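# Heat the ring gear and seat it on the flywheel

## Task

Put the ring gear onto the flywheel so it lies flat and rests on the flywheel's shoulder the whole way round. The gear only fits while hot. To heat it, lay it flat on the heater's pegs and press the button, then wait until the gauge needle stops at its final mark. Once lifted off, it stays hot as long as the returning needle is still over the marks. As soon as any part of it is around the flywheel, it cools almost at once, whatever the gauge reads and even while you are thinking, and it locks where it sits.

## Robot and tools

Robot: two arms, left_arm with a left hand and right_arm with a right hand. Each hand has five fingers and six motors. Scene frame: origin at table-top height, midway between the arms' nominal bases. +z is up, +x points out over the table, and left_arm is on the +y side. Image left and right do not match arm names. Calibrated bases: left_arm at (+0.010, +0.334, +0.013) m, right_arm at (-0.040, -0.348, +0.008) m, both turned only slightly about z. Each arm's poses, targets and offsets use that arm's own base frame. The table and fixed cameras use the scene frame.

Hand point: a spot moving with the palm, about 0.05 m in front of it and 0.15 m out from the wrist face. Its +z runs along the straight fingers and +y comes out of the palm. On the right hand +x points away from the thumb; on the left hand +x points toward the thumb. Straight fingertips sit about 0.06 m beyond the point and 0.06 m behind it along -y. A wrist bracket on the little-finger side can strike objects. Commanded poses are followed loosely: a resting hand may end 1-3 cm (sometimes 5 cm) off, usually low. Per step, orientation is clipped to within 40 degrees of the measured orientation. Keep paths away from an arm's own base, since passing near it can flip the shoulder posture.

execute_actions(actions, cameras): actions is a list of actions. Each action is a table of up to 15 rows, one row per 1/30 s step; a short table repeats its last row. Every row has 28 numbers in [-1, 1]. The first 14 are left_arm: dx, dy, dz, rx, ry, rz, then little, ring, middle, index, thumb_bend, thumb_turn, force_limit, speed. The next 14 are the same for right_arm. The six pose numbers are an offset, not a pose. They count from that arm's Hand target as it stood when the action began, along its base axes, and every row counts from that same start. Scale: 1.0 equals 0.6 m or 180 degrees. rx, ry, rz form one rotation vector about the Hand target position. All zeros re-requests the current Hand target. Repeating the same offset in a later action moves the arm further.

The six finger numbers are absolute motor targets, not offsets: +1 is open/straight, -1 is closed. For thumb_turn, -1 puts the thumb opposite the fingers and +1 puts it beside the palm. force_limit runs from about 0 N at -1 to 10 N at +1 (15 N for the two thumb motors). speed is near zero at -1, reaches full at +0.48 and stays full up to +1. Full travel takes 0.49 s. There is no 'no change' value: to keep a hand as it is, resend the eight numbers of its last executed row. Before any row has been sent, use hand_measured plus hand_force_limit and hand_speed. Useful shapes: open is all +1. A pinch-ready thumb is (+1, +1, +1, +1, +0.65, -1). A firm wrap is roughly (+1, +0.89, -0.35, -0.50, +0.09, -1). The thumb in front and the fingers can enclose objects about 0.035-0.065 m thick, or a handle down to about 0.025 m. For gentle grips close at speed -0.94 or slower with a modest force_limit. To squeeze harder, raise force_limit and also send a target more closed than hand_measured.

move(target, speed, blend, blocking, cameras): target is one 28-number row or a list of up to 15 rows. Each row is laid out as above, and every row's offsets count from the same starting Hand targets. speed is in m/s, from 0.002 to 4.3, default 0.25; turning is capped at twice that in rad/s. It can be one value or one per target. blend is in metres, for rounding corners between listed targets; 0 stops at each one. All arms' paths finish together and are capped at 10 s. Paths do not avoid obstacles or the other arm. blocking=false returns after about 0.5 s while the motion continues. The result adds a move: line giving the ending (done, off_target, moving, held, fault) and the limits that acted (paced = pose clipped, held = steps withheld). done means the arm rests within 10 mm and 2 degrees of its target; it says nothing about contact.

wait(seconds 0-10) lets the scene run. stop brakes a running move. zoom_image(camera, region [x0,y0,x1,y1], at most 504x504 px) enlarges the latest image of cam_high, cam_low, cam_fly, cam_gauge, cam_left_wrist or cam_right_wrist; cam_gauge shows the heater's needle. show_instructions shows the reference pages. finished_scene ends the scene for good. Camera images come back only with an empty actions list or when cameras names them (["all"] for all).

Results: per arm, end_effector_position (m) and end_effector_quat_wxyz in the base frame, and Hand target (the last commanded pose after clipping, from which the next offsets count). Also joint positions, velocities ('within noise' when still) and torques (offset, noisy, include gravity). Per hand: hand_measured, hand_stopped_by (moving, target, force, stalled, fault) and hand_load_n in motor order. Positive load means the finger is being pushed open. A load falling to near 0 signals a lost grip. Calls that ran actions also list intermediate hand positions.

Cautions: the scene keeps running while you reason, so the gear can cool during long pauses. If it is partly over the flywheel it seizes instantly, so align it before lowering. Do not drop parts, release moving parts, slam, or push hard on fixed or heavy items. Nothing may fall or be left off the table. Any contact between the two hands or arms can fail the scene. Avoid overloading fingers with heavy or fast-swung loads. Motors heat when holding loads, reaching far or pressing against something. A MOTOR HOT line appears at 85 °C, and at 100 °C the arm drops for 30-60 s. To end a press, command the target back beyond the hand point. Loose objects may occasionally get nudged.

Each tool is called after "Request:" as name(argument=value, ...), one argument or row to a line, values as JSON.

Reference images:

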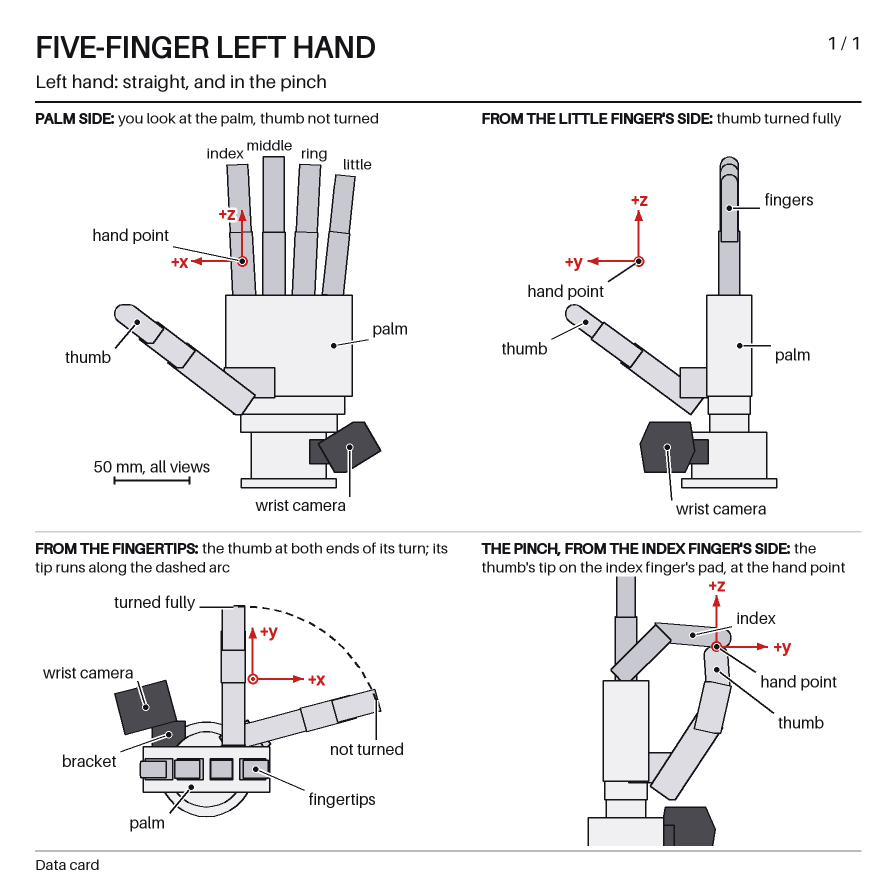

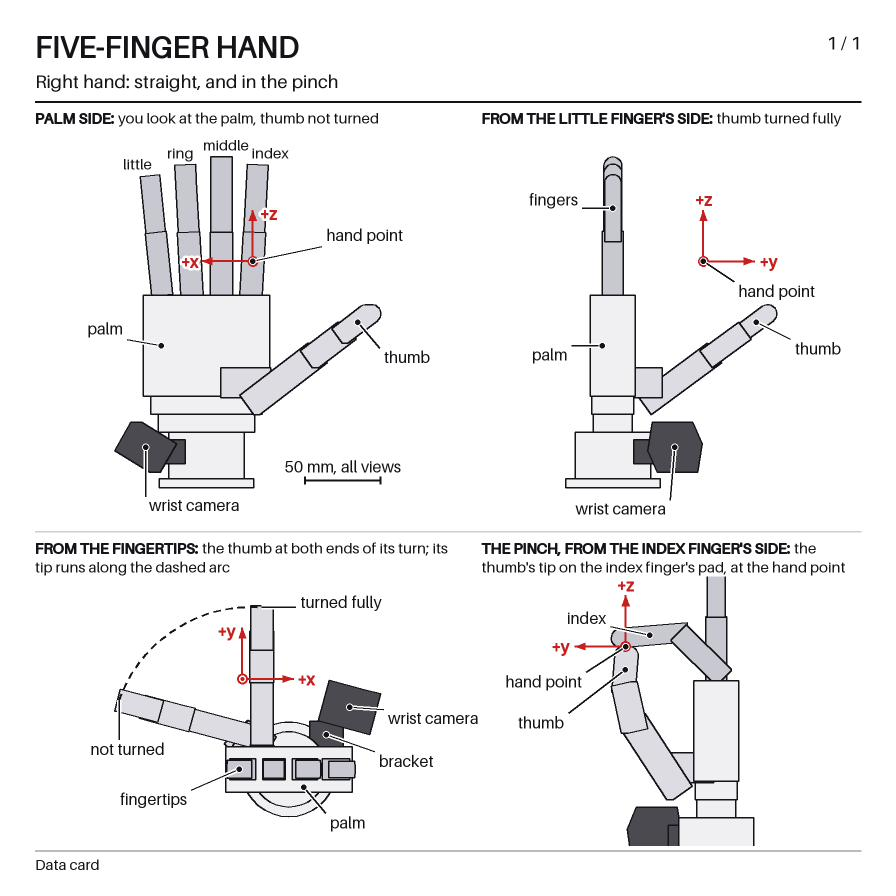

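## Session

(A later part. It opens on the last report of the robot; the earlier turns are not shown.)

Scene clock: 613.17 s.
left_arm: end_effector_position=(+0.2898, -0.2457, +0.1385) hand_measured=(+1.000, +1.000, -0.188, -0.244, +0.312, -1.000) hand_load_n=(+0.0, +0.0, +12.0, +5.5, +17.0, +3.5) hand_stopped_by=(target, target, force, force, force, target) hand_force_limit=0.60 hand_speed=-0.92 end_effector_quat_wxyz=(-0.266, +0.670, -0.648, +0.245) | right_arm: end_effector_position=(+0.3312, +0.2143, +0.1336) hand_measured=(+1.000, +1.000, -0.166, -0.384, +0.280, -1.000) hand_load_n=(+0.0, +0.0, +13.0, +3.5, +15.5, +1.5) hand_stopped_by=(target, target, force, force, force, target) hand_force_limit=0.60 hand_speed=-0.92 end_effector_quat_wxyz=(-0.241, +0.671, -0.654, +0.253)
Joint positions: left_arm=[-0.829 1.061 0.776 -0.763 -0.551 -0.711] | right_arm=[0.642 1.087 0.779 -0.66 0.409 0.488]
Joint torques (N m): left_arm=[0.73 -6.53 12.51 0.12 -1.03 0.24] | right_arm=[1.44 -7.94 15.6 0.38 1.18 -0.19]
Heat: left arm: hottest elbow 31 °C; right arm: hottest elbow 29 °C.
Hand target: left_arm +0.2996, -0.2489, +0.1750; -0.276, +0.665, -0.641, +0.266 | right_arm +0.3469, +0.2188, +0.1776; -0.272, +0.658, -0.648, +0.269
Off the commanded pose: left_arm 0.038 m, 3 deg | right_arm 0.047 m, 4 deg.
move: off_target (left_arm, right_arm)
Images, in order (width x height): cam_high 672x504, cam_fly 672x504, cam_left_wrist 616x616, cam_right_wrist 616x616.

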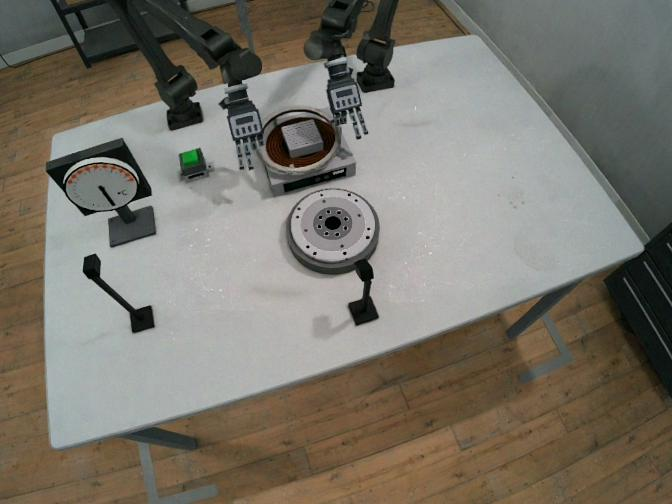

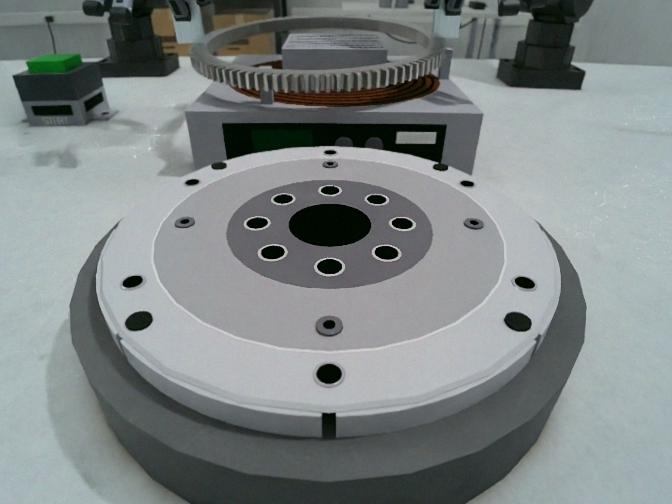

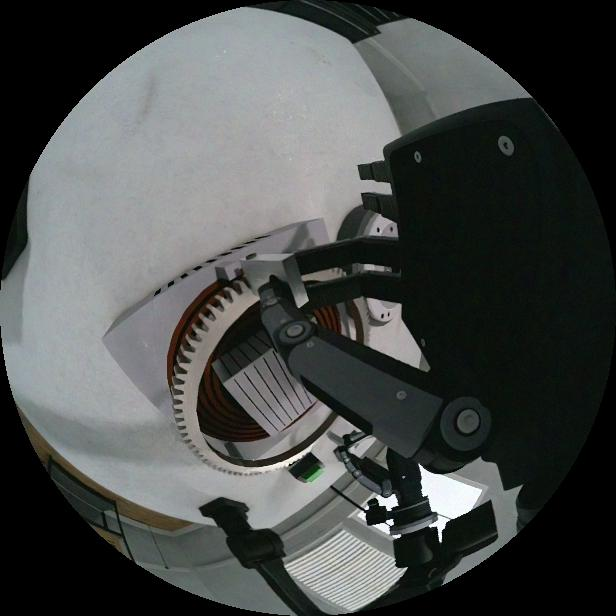

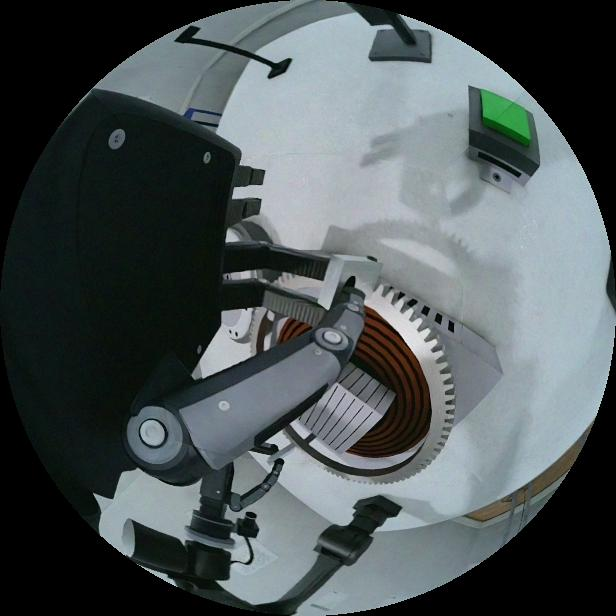

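Request:
move(
  target=[0.01,0.005,0.085,0,0,0,1,1,-0.5,-0.6,-0.1,-1,0.6,-0.92,0.01,0.005,0.1,0,0,0,1,1,-0.5,-0.6,-0.1,-1,0.6,-0.92],
  speed=0.08,
  cameras=["cam_fly","cam_left_wrist","cam_right_wrist"],
)

Request:
zoom_image(
  camera="cam_fly",
  region=[150, 0, 510, 180],
)

Request:
zoom_image(
  camera="cam_left_wrist",
  region=[140, 200, 380, 440],
)

Request:
zoom_image(
  camera="cam_right_wrist",
  region=[240, 220, 480, 460],
)

Scene clock: 629.93 s.
left_arm: end_effector_position=(+0.2883, -0.2451, +0.1789) hand_measured=(+1.000, +1.000, -0.188, -0.244, +0.312, -1.000) hand_load_n=(+0.0, -0.5, +8.5, +6.0, +13.5, +4.5) hand_stopped_by=(target, target, force, force, force, target) hand_force_limit=0.60 hand_speed=-0.92 end_effector_quat_wxyz=(-0.265, +0.667, -0.656, +0.234) | right_arm: end_effector_position=(+0.3264, +0.2135, +0.1737) hand_measured=(+1.000, +1.000, -0.166, -0.384, +0.280, -1.000) hand_load_n=(+0.0, +0.0, +8.5, +4.0, +13.5, +1.0) hand_stopped_by=(target, target, force, force, force, target) hand_force_limit=0.60 hand_speed=-0.92 end_effector_quat_wxyz=(-0.221, +0.680, -0.655, +0.246)
Joint positions: left_arm=[-0.828 1.044 0.882 -0.906 -0.543 -0.702] | right_arm=[0.645 1.075 0.895 -0.835 0.404 0.491]
Joint torques (N m): left_arm=[2.14 -6.65 13.97 0.59 -1 0.33] | right_arm=[1.03 -8.29 18.92 0.88 1.46 -0.19]
Heat: left arm: hottest elbow 33 °C; right arm: hottest elbow 32 °C.
Hand target: left_arm +0.3056, -0.2459, +0.2260; -0.276, +0.665, -0.641, +0.266 | right_arm +0.3528, +0.2218, +0.2376; -0.272, +0.658, -0.648, +0.269
Off the commanded pose: left_arm 0.050 m, 4 deg | right_arm 0.070 m, 7 deg.
move: off_target (left_arm, right_arm)
Images, in order (width x height): cam_fly 672x504, cam_left_wrist 616x616, cam_right_wrist 616x616.

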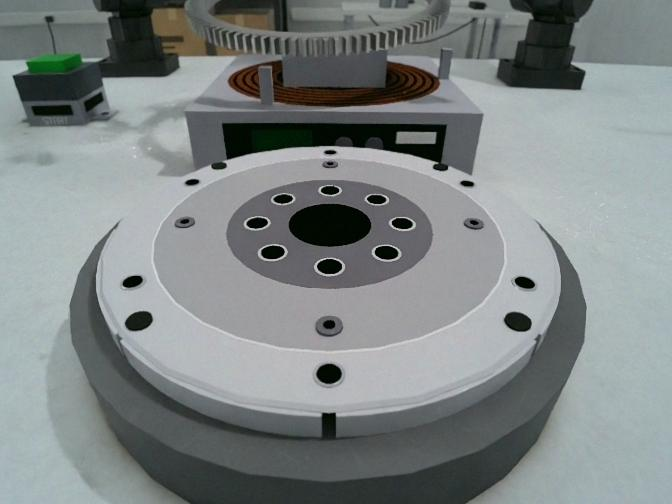

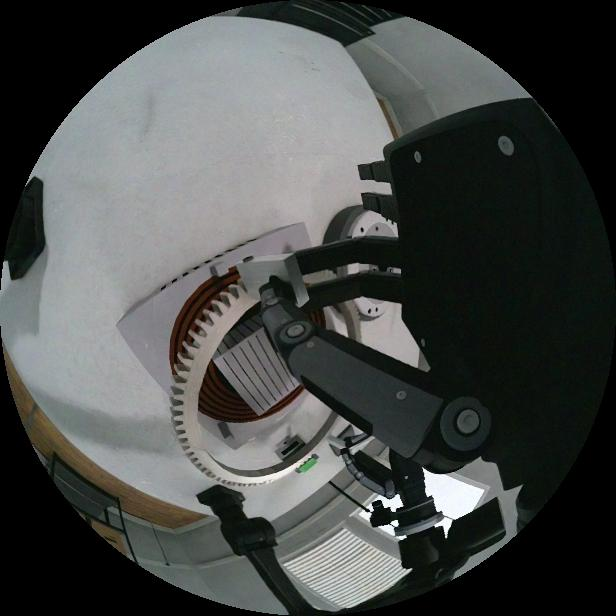

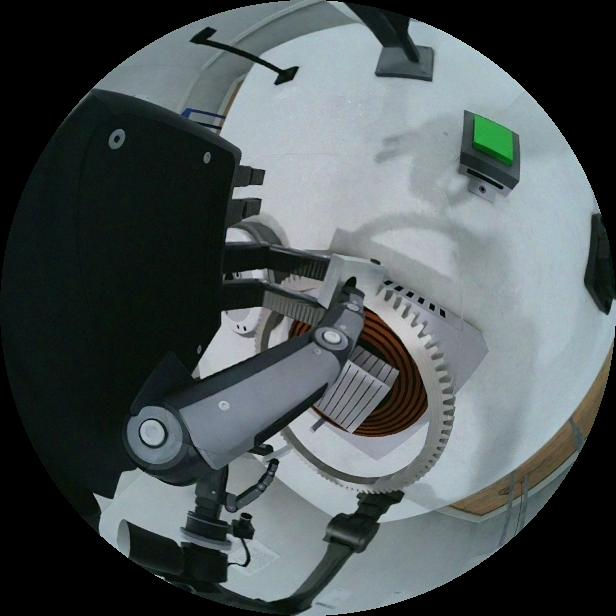

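Scaled by 1.400.

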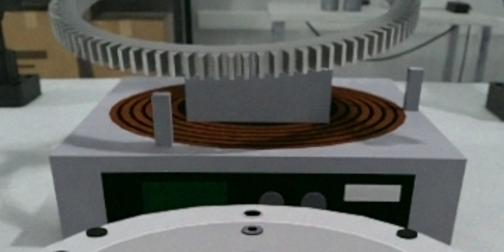

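Scaled by 2.100 from the camera's 616x616 image, which has a finer 880x880 frame.

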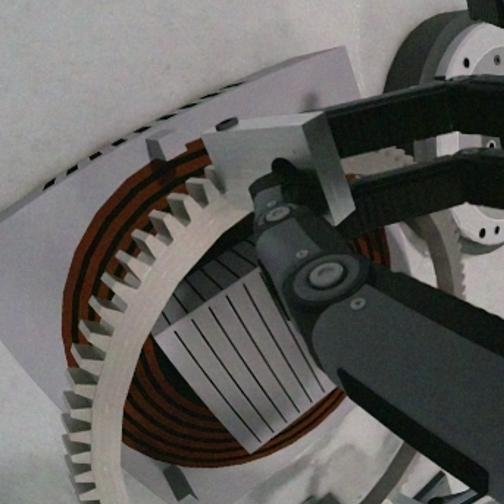

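Scaled by 2.100 from the camera's 616x616 image, which has a finer 880x880 frame.

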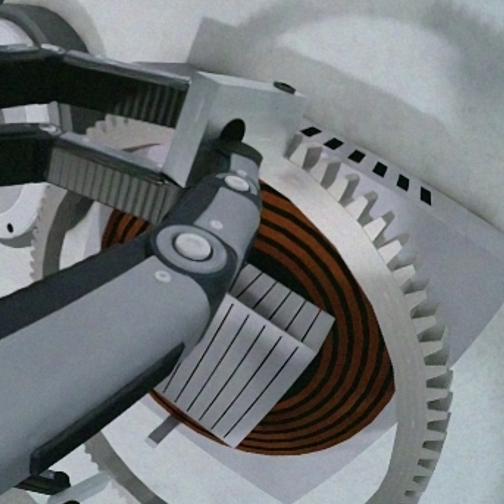

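Request:
move(
  target=[0.4333,0.039,0.0,0,0,0,1,1,-0.5,-0.6,-0.1,-1,0.6,-0.92,0.4333,0.0293,0.0,0,0,0,1,1,-0.5,-0.6,-0.1,-1,0.6,-0.92],
  speed=0.12,
  cameras=["all"],
)

Request:
zoom_image(
  camera="cam_high",
  region=[230, 120, 440, 300],
)

Request:
zoom_image(
  camera="cam_left_wrist",
  region=[140, 200, 380, 440],
)

Request:
zoom_image(
  camera="cam_right_wrist",
  region=[240, 220, 480, 460],
)

Scene clock: 640.97 s.
left_arm: end_effector_position=(+0.5293, -0.2155, +0.1732) hand_measured=(+1.000, +1.000, -0.188, -0.244, +0.312, -1.000) hand_load_n=(+0.0, +0.0, +8.0, +7.0, +14.0, +5.0) hand_stopped_by=(target, target, force, force, force, target) hand_force_limit=0.60 hand_speed=-0.92 end_effector_quat_wxyz=(-0.253, +0.673, -0.661, +0.217) | right_arm: end_effector_position=(+0.5704, +0.2381, +0.1674) hand_measured=(+1.000, +1.000, -0.166, -0.384, +0.280, -1.000) hand_load_n=(+0.0, +0.0, +9.0, +4.0, +13.5, -0.5) hand_stopped_by=(target, target, force, force, force, target) hand_force_limit=0.60 hand_speed=-0.92 end_effector_quat_wxyz=(-0.218, +0.686, -0.652, +0.238)
Joint positions: left_arm=[-0.405 1.542 1.312 -0.721 -0.3 -0.327] | right_arm=[0.403 1.673 1.46 -0.745 0.253 0.271]
Joint torques (N m): left_arm=[1.49 -11.99 15.02 2.59 -0.19 0.15] | right_arm=[-0.15 -16.21 19.95 1.69 0.52 -0.08]
Heat: left arm: hottest elbow 35 °C; right arm: hottest elbow 33 °C.
Hand target: left_arm +0.5655, -0.2225, +0.2258; -0.276, +0.665, -0.642, +0.266 | right_arm +0.6129, +0.2394, +0.2379; -0.272, +0.658, -0.648, +0.269
Off the commanded pose: left_arm 0.064 m, 7 deg | right_arm 0.082 m, 8 deg.
move: off_target (left_arm, right_arm)

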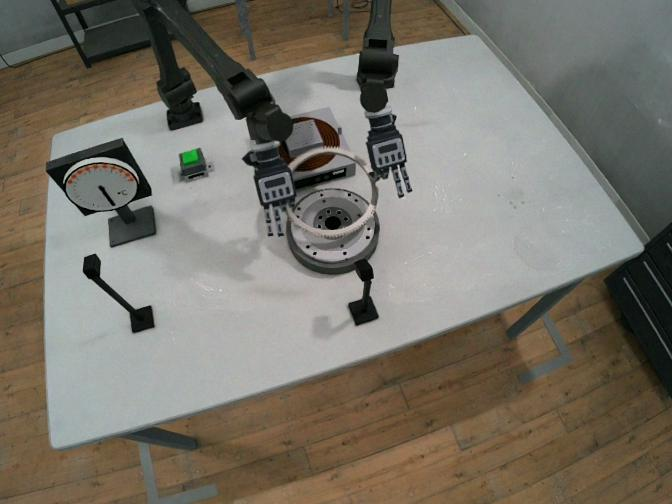

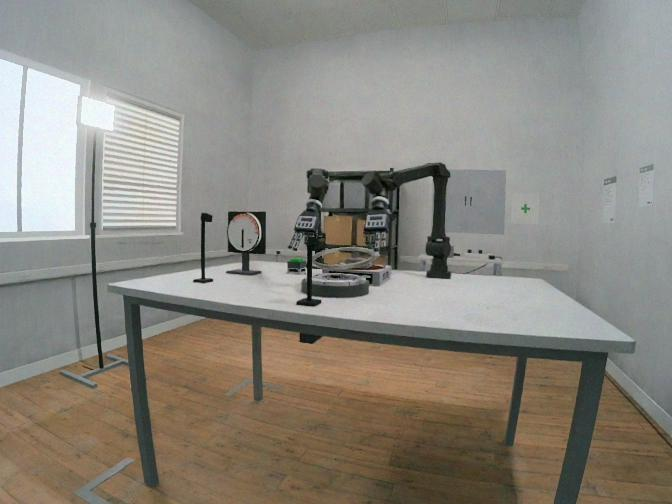

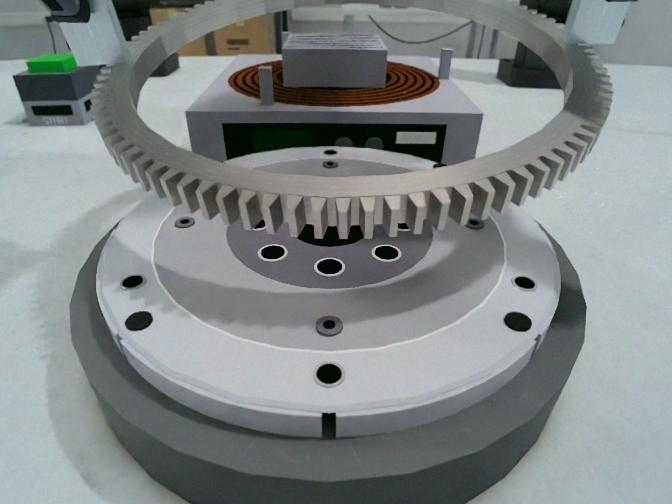

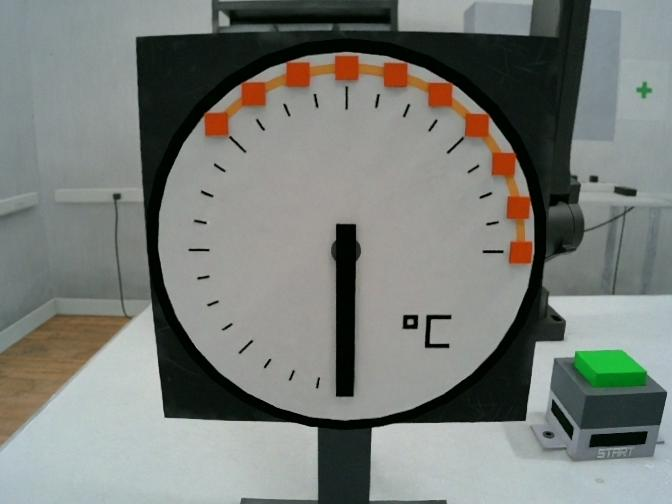

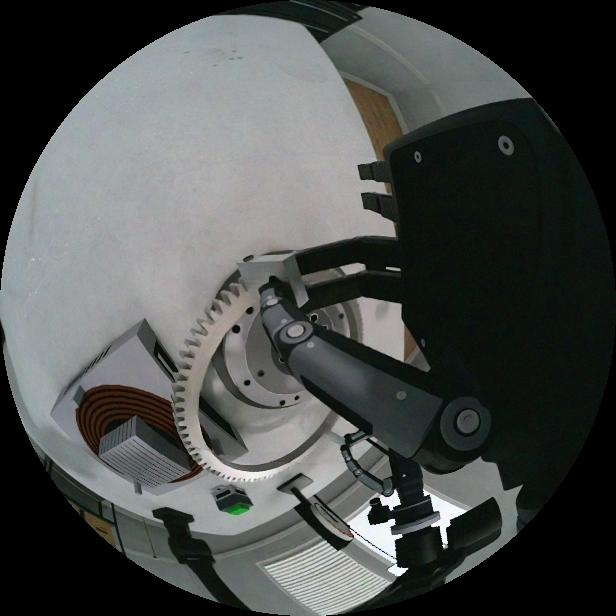

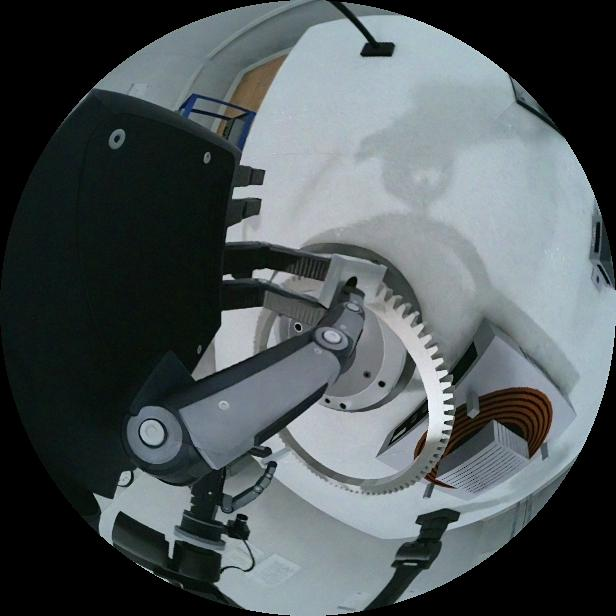

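Scaled by 2.400.

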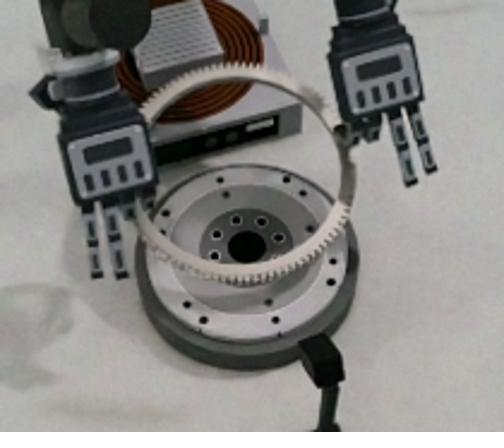

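Scaled by 2.100 from the camera's 616x616 image, which has a finer 880x880 frame.

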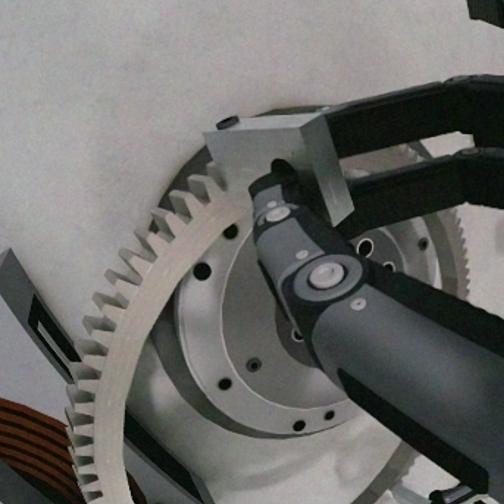

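Scaled by 2.100 from the camera's 616x616 image, which has a finer 880x880 frame.

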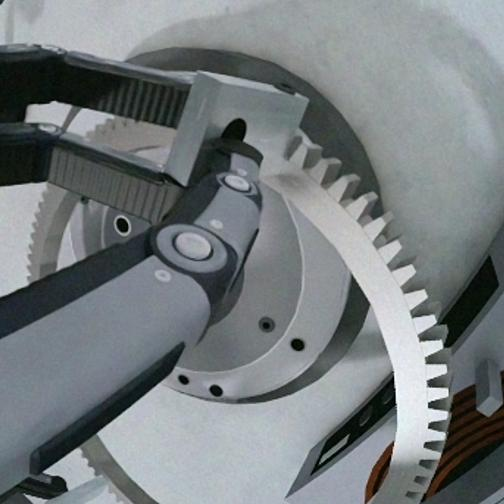

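Request:
move(
  target=[0,0,0.0,0,-0.11,0,1,1,-0.5,-0.6,-0.1,-1,0.6,-0.92,0,0,0.0,0,-0.11,0,1,1,-0.5,-0.6,-0.1,-1,0.6,-0.92],
  speed=0.12,
  cameras=["cam_high","cam_fly","cam_left_wrist","cam_right_wrist"],
)

Request:
zoom_image(
  camera="cam_high",
  region=[230, 120, 440, 300],
)

Scene clock: 660.03 s.
left_arm: end_effector_position=(+0.5657, -0.2201, +0.2318) hand_measured=(+1.000, +1.000, -0.188, -0.244, +0.306, -1.000) hand_load_n=(+0.0, +0.0, +0.0, +0.5, +0.0, +0.0) hand_stopped_by=(target, target, force, force, force, target) hand_force_limit=0.60 hand_speed=-0.92 end_effector_quat_wxyz=(-0.380, +0.614, -0.581, +0.375) | right_arm: end_effector_position=(+0.6133, +0.2346, +0.2373) hand_measured=(+1.000, +1.000, -0.168, -0.384, +0.280, -1.000) hand_load_n=(+0.0, +0.0, +0.0, +5.5, +9.5, +0.0) hand_stopped_by=(target, target, force, force, force, target) hand_force_limit=0.60 hand_speed=-0.92 end_effector_quat_wxyz=(-0.376, +0.601, -0.598, +0.374)
Joint positions: left_arm=[-0.435 1.406 1.11 -0.193 -0.42 -0.234] | right_arm=[0.413 1.528 1.262 -0.22 0.365 0.186]
Joint torques (N m): left_arm=[0.26 -9.11 7.62 3.14 -0.15 0.12] | right_arm=[2.43 -12.4 10.13 2.7 0.43 -0.09]
Heat: left arm: hottest elbow 39 °C; right arm: hottest elbow 35 °C.
Hand target: left_arm +0.5656, -0.2224, +0.2259; -0.382, +0.609, -0.584, +0.376 | right_arm +0.6129, +0.2393, +0.2376; -0.380, +0.602, -0.592, +0.378
Off the commanded pose: left_arm 0.006 m, 1 deg | right_arm 0.005 m, 1 deg.
move: done
Images, in order (width x height): cam_high 672x504, cam_fly 672x504, cam_left_wrist 616x616, cam_right_wrist 616x616.

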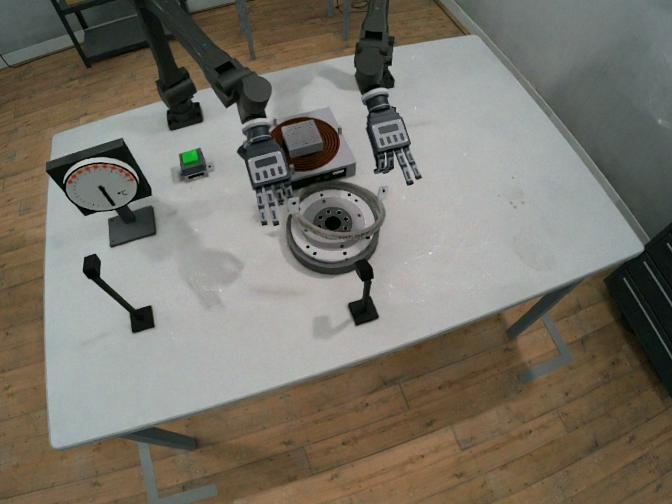

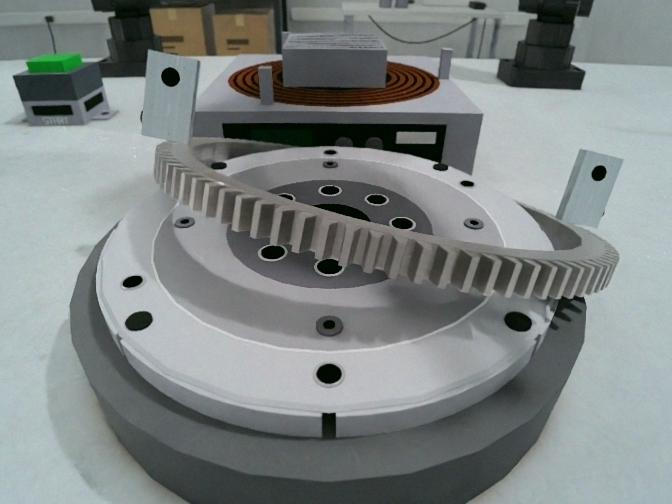

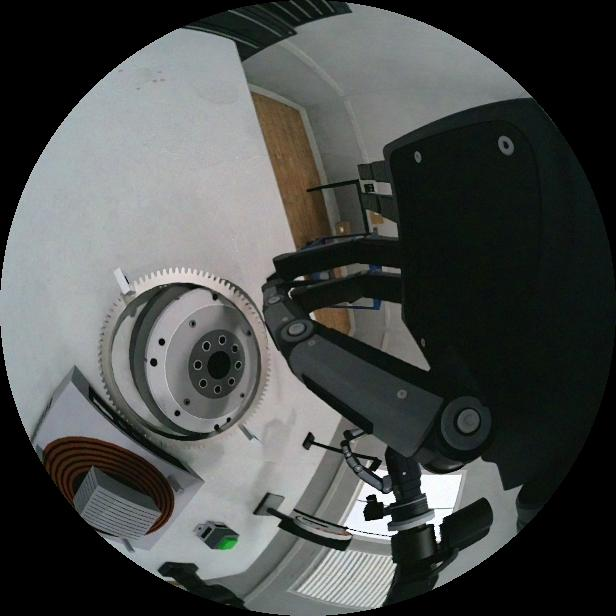

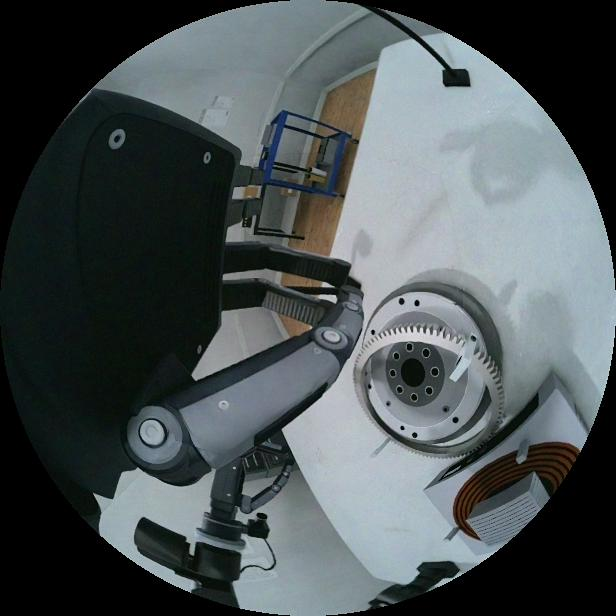

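Scaled by 2.400.

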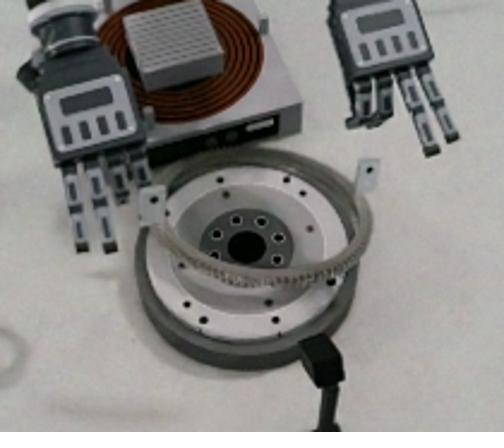

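Request:
zoom_image(
  camera="cam_fly",
  region=[130, 30, 280, 180],
)

Request:
zoom_image(
  camera="cam_fly",
  region=[480, 130, 640, 330],
)

Request:
zoom_image(
  camera="cam_left_wrist",
  region=[80, 240, 300, 460],
)

Request:
zoom_image(
  camera="cam_right_wrist",
  region=[330, 260, 530, 480],
)

Scaled by 3.360.

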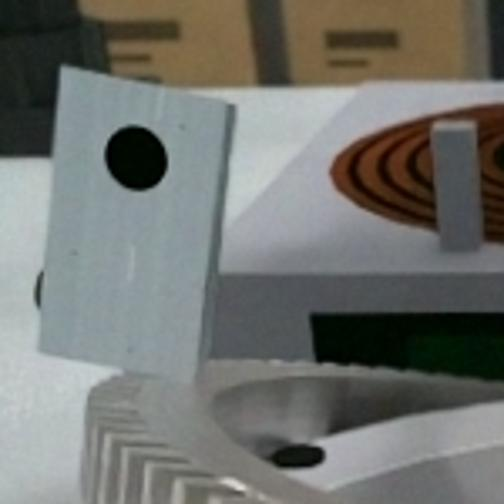

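Scaled by 2.520.

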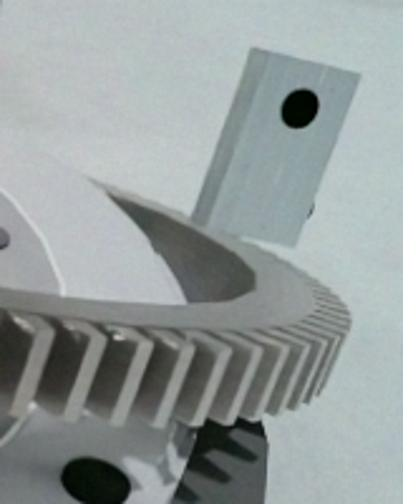

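Scaled by 2.291 from the camera's 616x616 image, which has a finer 880x880 frame.

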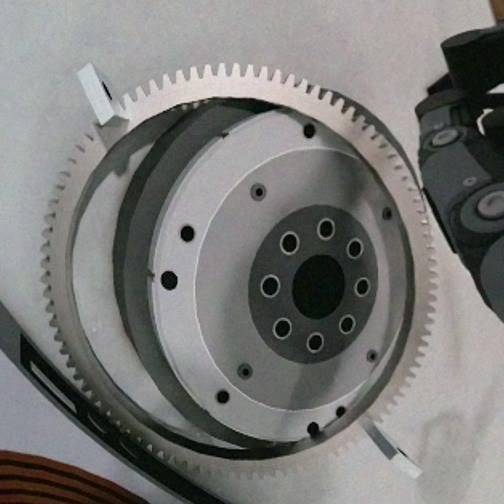

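Scaled by 2.291 from the camera's 616x616 image, which has a finer 880x880 frame.

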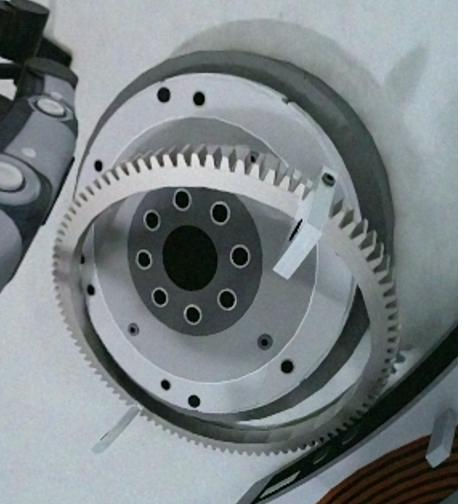

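Request:
move(
  target=[-0.1033,0.0633,-0.18,-0.07,0,0,1,1,0.1,0.1,0.65,-1,-0.3,-0.3,-0.119,0.0575,-0.1,-0.07,0,0,1,1,0.1,0.1,0.65,-1,-0.3,-0.3],
  speed=0.15,
  cameras=["cam_high","cam_fly","cam_left_wrist","cam_right_wrist"],
)

Request:
zoom_image(
  camera="cam_left_wrist",
  region=[140, 200, 380, 440],
)

Request:
zoom_image(
  camera="cam_right_wrist",
  region=[240, 220, 480, 460],
)

Request:
zoom_image(
  camera="cam_high",
  region=[230, 120, 440, 300],
)

Scene clock: 766.53 s.
left_arm: end_effector_position=(+0.5030, -0.1882, +0.1164) hand_measured=(+1.000, +1.000, +0.100, +0.100, +0.650, -1.000) hand_load_n=(+0.0, +0.0, +0.0, +0.0, +0.0, +0.0) hand_stopped_by=(target, target, target, target, target, target) hand_force_limit=-0.30 hand_speed=-0.30 end_effector_quat_wxyz=(-0.312, +0.645, -0.548, +0.431) | right_arm: end_effector_position=(+0.5437, +0.2712, +0.1653) hand_measured=(+1.000, +1.000, +0.100, +0.100, +0.650, -1.000) hand_load_n=(+0.0, +0.0, +0.0, +0.0, +0.0, +0.5) hand_stopped_by=(target, target, target, target, target, target) hand_force_limit=-0.30 hand_speed=-0.30 end_effector_quat_wxyz=(-0.300, +0.645, -0.552, +0.435)
Joint positions: left_arm=[-0.356 1.364 0.701 0.2 -0.25 -0.364] | right_arm=[0.601 1.528 1.093 -0.139 0.621 0.099]
Joint torques (N m): left_arm=[1.32 -7.77 6.35 3.25 0.1 -0.07] | right_arm=[2.02 -13.74 9.05 2.65 0.61 -0.1]
Heat: left arm: hottest elbow 33 °C; right arm: hottest elbow 32 °C.
Hand target: left_arm +0.5036, -0.1845, +0.1179; -0.313, +0.647, -0.540, +0.438 | right_arm +0.5414, +0.2739, +0.1777; -0.311, +0.640, -0.547, +0.440
Off the commanded pose: left_arm 0.004 m, 1 deg | right_arm 0.013 m, 2 deg.
move: off_target (right_arm)
Images, in order (width x height): cam_high 672x504, cam_fly 672x504, cam_left_wrist 616x616, cam_right_wrist 616x616.

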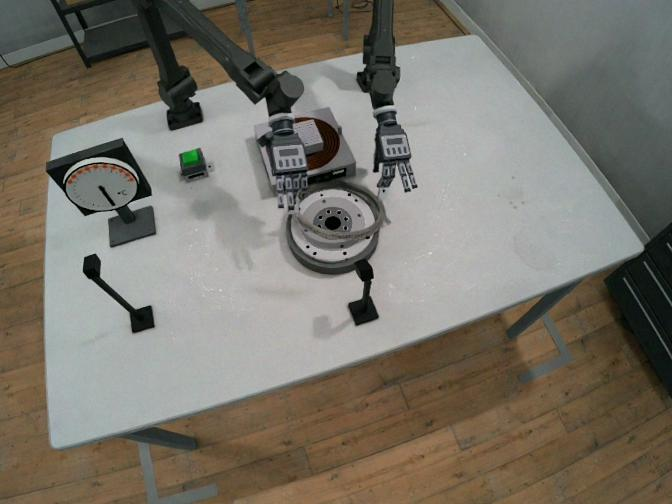

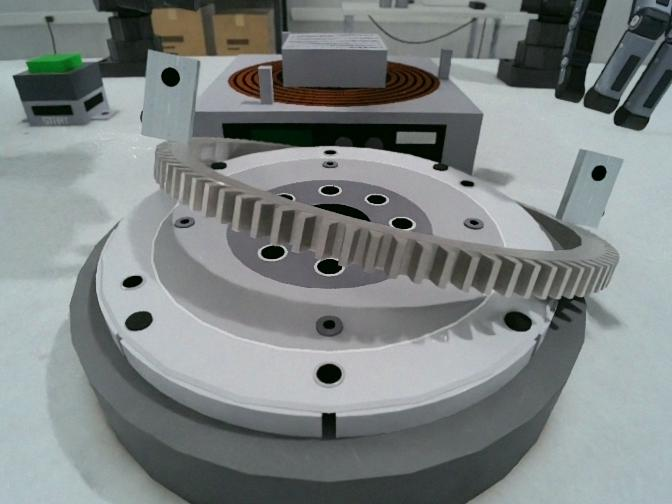

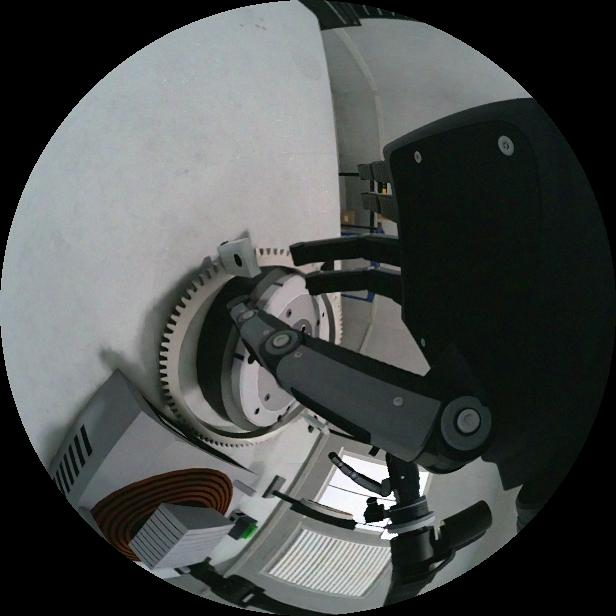

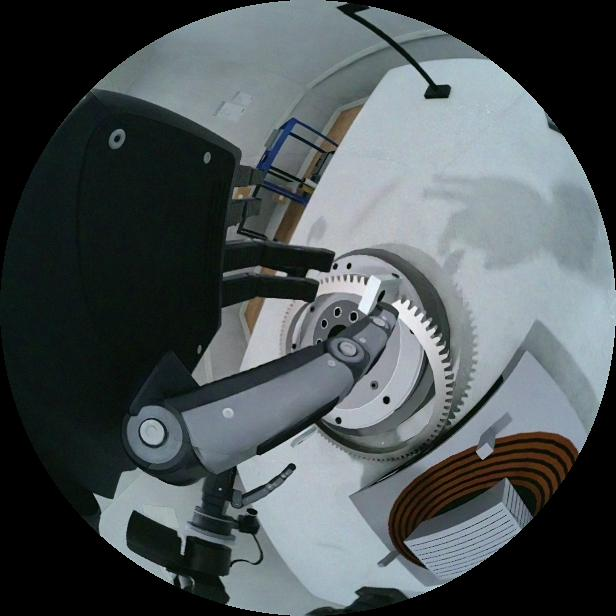

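Scaled by 2.100 from the camera's 616x616 image, which has a finer 880x880 frame.

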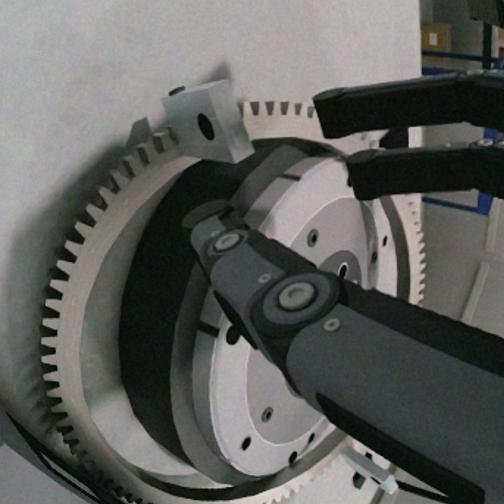

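Scaled by 2.100 from the camera's 616x616 image, which has a finer 880x880 frame.

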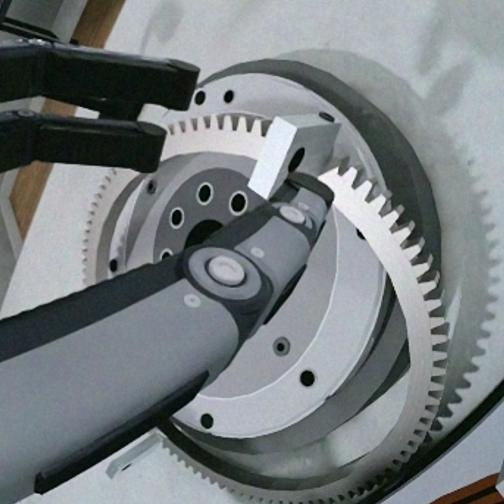

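Scaled by 2.400.

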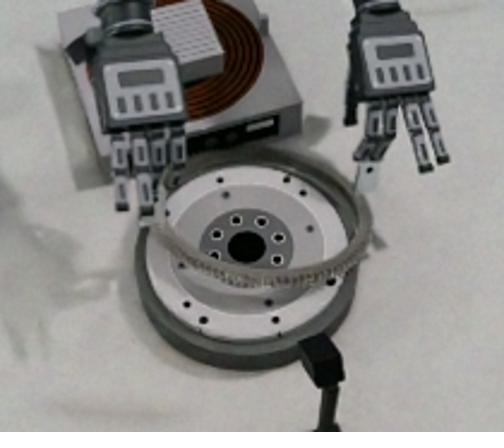

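Request:
move(
  target=[0.033,-0.003,-0.0773,0,0,0,1,1,0.1,0.1,0.65,-1,-0.3,-0.3,0.0193,0,-0.0795,0,0,0,1,1,0.1,0.1,0.65,-1,-0.3,-0.3],
  speed=0.1,
  cameras=["cam_high","cam_fly","cam_left_wrist","cam_right_wrist"],
)

Request:
zoom_image(
  camera="cam_left_wrist",
  region=[180, 180, 360, 360],
)

Request:
zoom_image(
  camera="cam_right_wrist",
  region=[260, 200, 440, 380],
)

Scene clock: 795.13 s.
left_arm: end_effector_position=(+0.5212, -0.1902, +0.0785) hand_measured=(+1.000, +1.000, +0.100, +0.100, +0.650, -1.000) hand_load_n=(+0.0, +0.0, +0.0, +0.0, +0.0, +0.0) hand_stopped_by=(target, target, target, target, target, target) hand_force_limit=-0.30 hand_speed=-0.30 end_effector_quat_wxyz=(-0.313, +0.644, -0.543, +0.439) | right_arm: end_effector_position=(+0.5502, +0.2759, +0.1326) hand_measured=(+1.000, +1.000, +0.100, +0.100, +0.650, -1.000) hand_load_n=(+0.0, +0.0, -0.5, +0.0, +0.0, +0.0) hand_stopped_by=(target, target, target, target, target, target) hand_force_limit=-0.30 hand_speed=-0.30 end_effector_quat_wxyz=(-0.311, +0.641, -0.548, +0.439)
Joint positions: left_arm=[-0.344 1.497 0.693 0.358 -0.239 -0.364] | right_arm=[0.601 1.584 1.046 -0.007 0.618 0.09]
Joint torques (N m): left_arm=[1.32 -7.06 6.16 3.22 0.1 -0.02] | right_arm=[1.32 -11.58 8.92 2.52 0.23 -0.13]
Heat: left arm: hottest elbow 32 °C; right arm: hottest elbow 31 °C.
Hand target: left_arm +0.5233, -0.1863, +0.0714; -0.313, +0.647, -0.540, +0.438 | right_arm +0.5531, +0.2739, +0.1300; -0.311, +0.640, -0.547, +0.440
Off the commanded pose: left_arm 0.008 m, 1 deg | right_arm 0.004 m, 0 deg.
move: done
Images, in order (width x height): cam_high 672x504, cam_fly 672x504, cam_left_wrist 616x616, cam_right_wrist 616x616.

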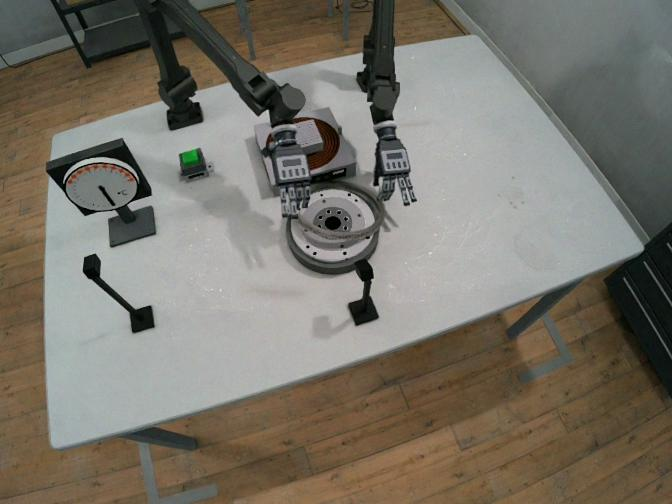

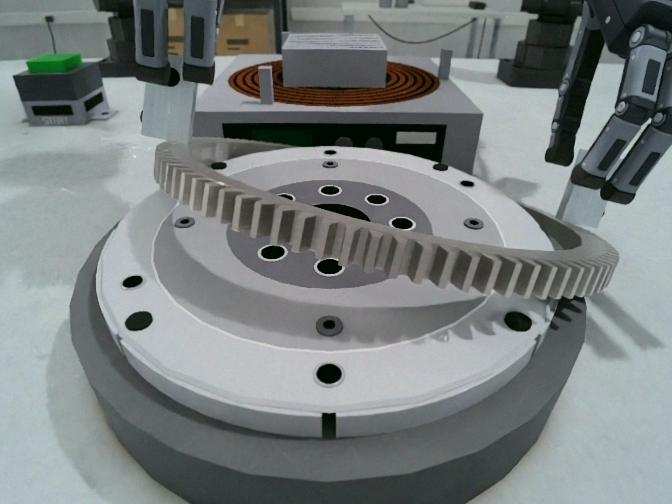

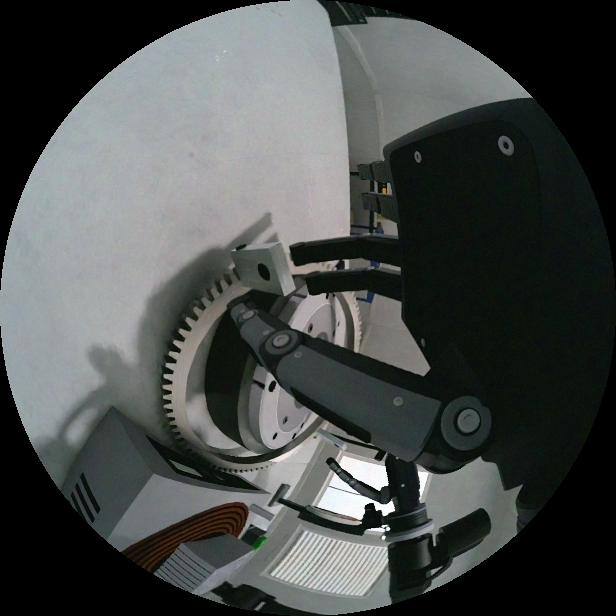

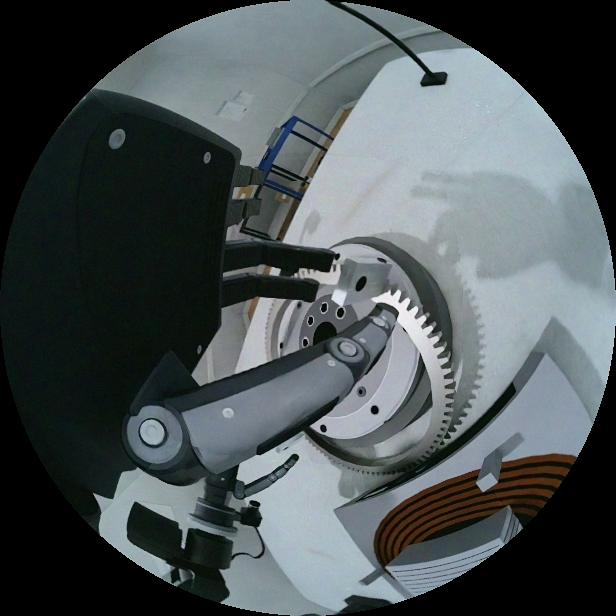

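Scaled by 2.800 from the camera's 616x616 image, which has a finer 880x880 frame.

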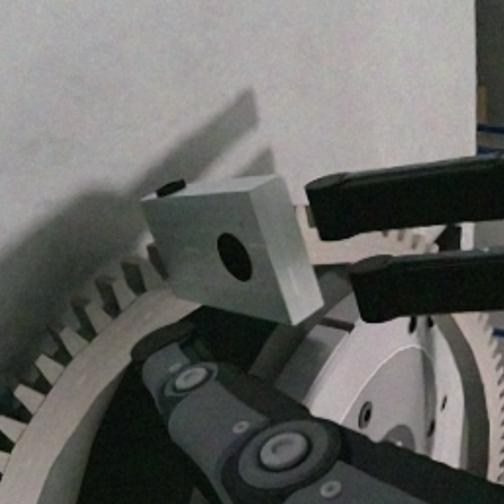

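Scaled by 2.800 from the camera's 616x616 image, which has a finer 880x880 frame.

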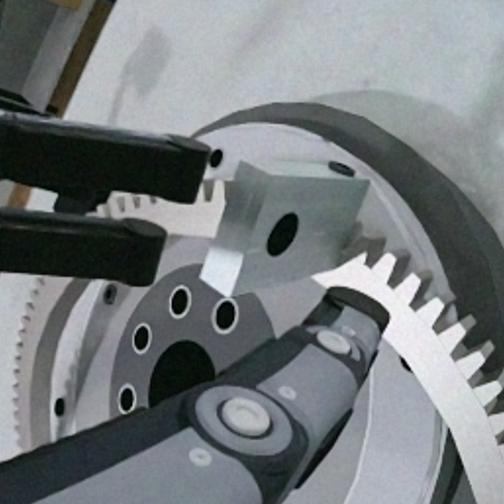

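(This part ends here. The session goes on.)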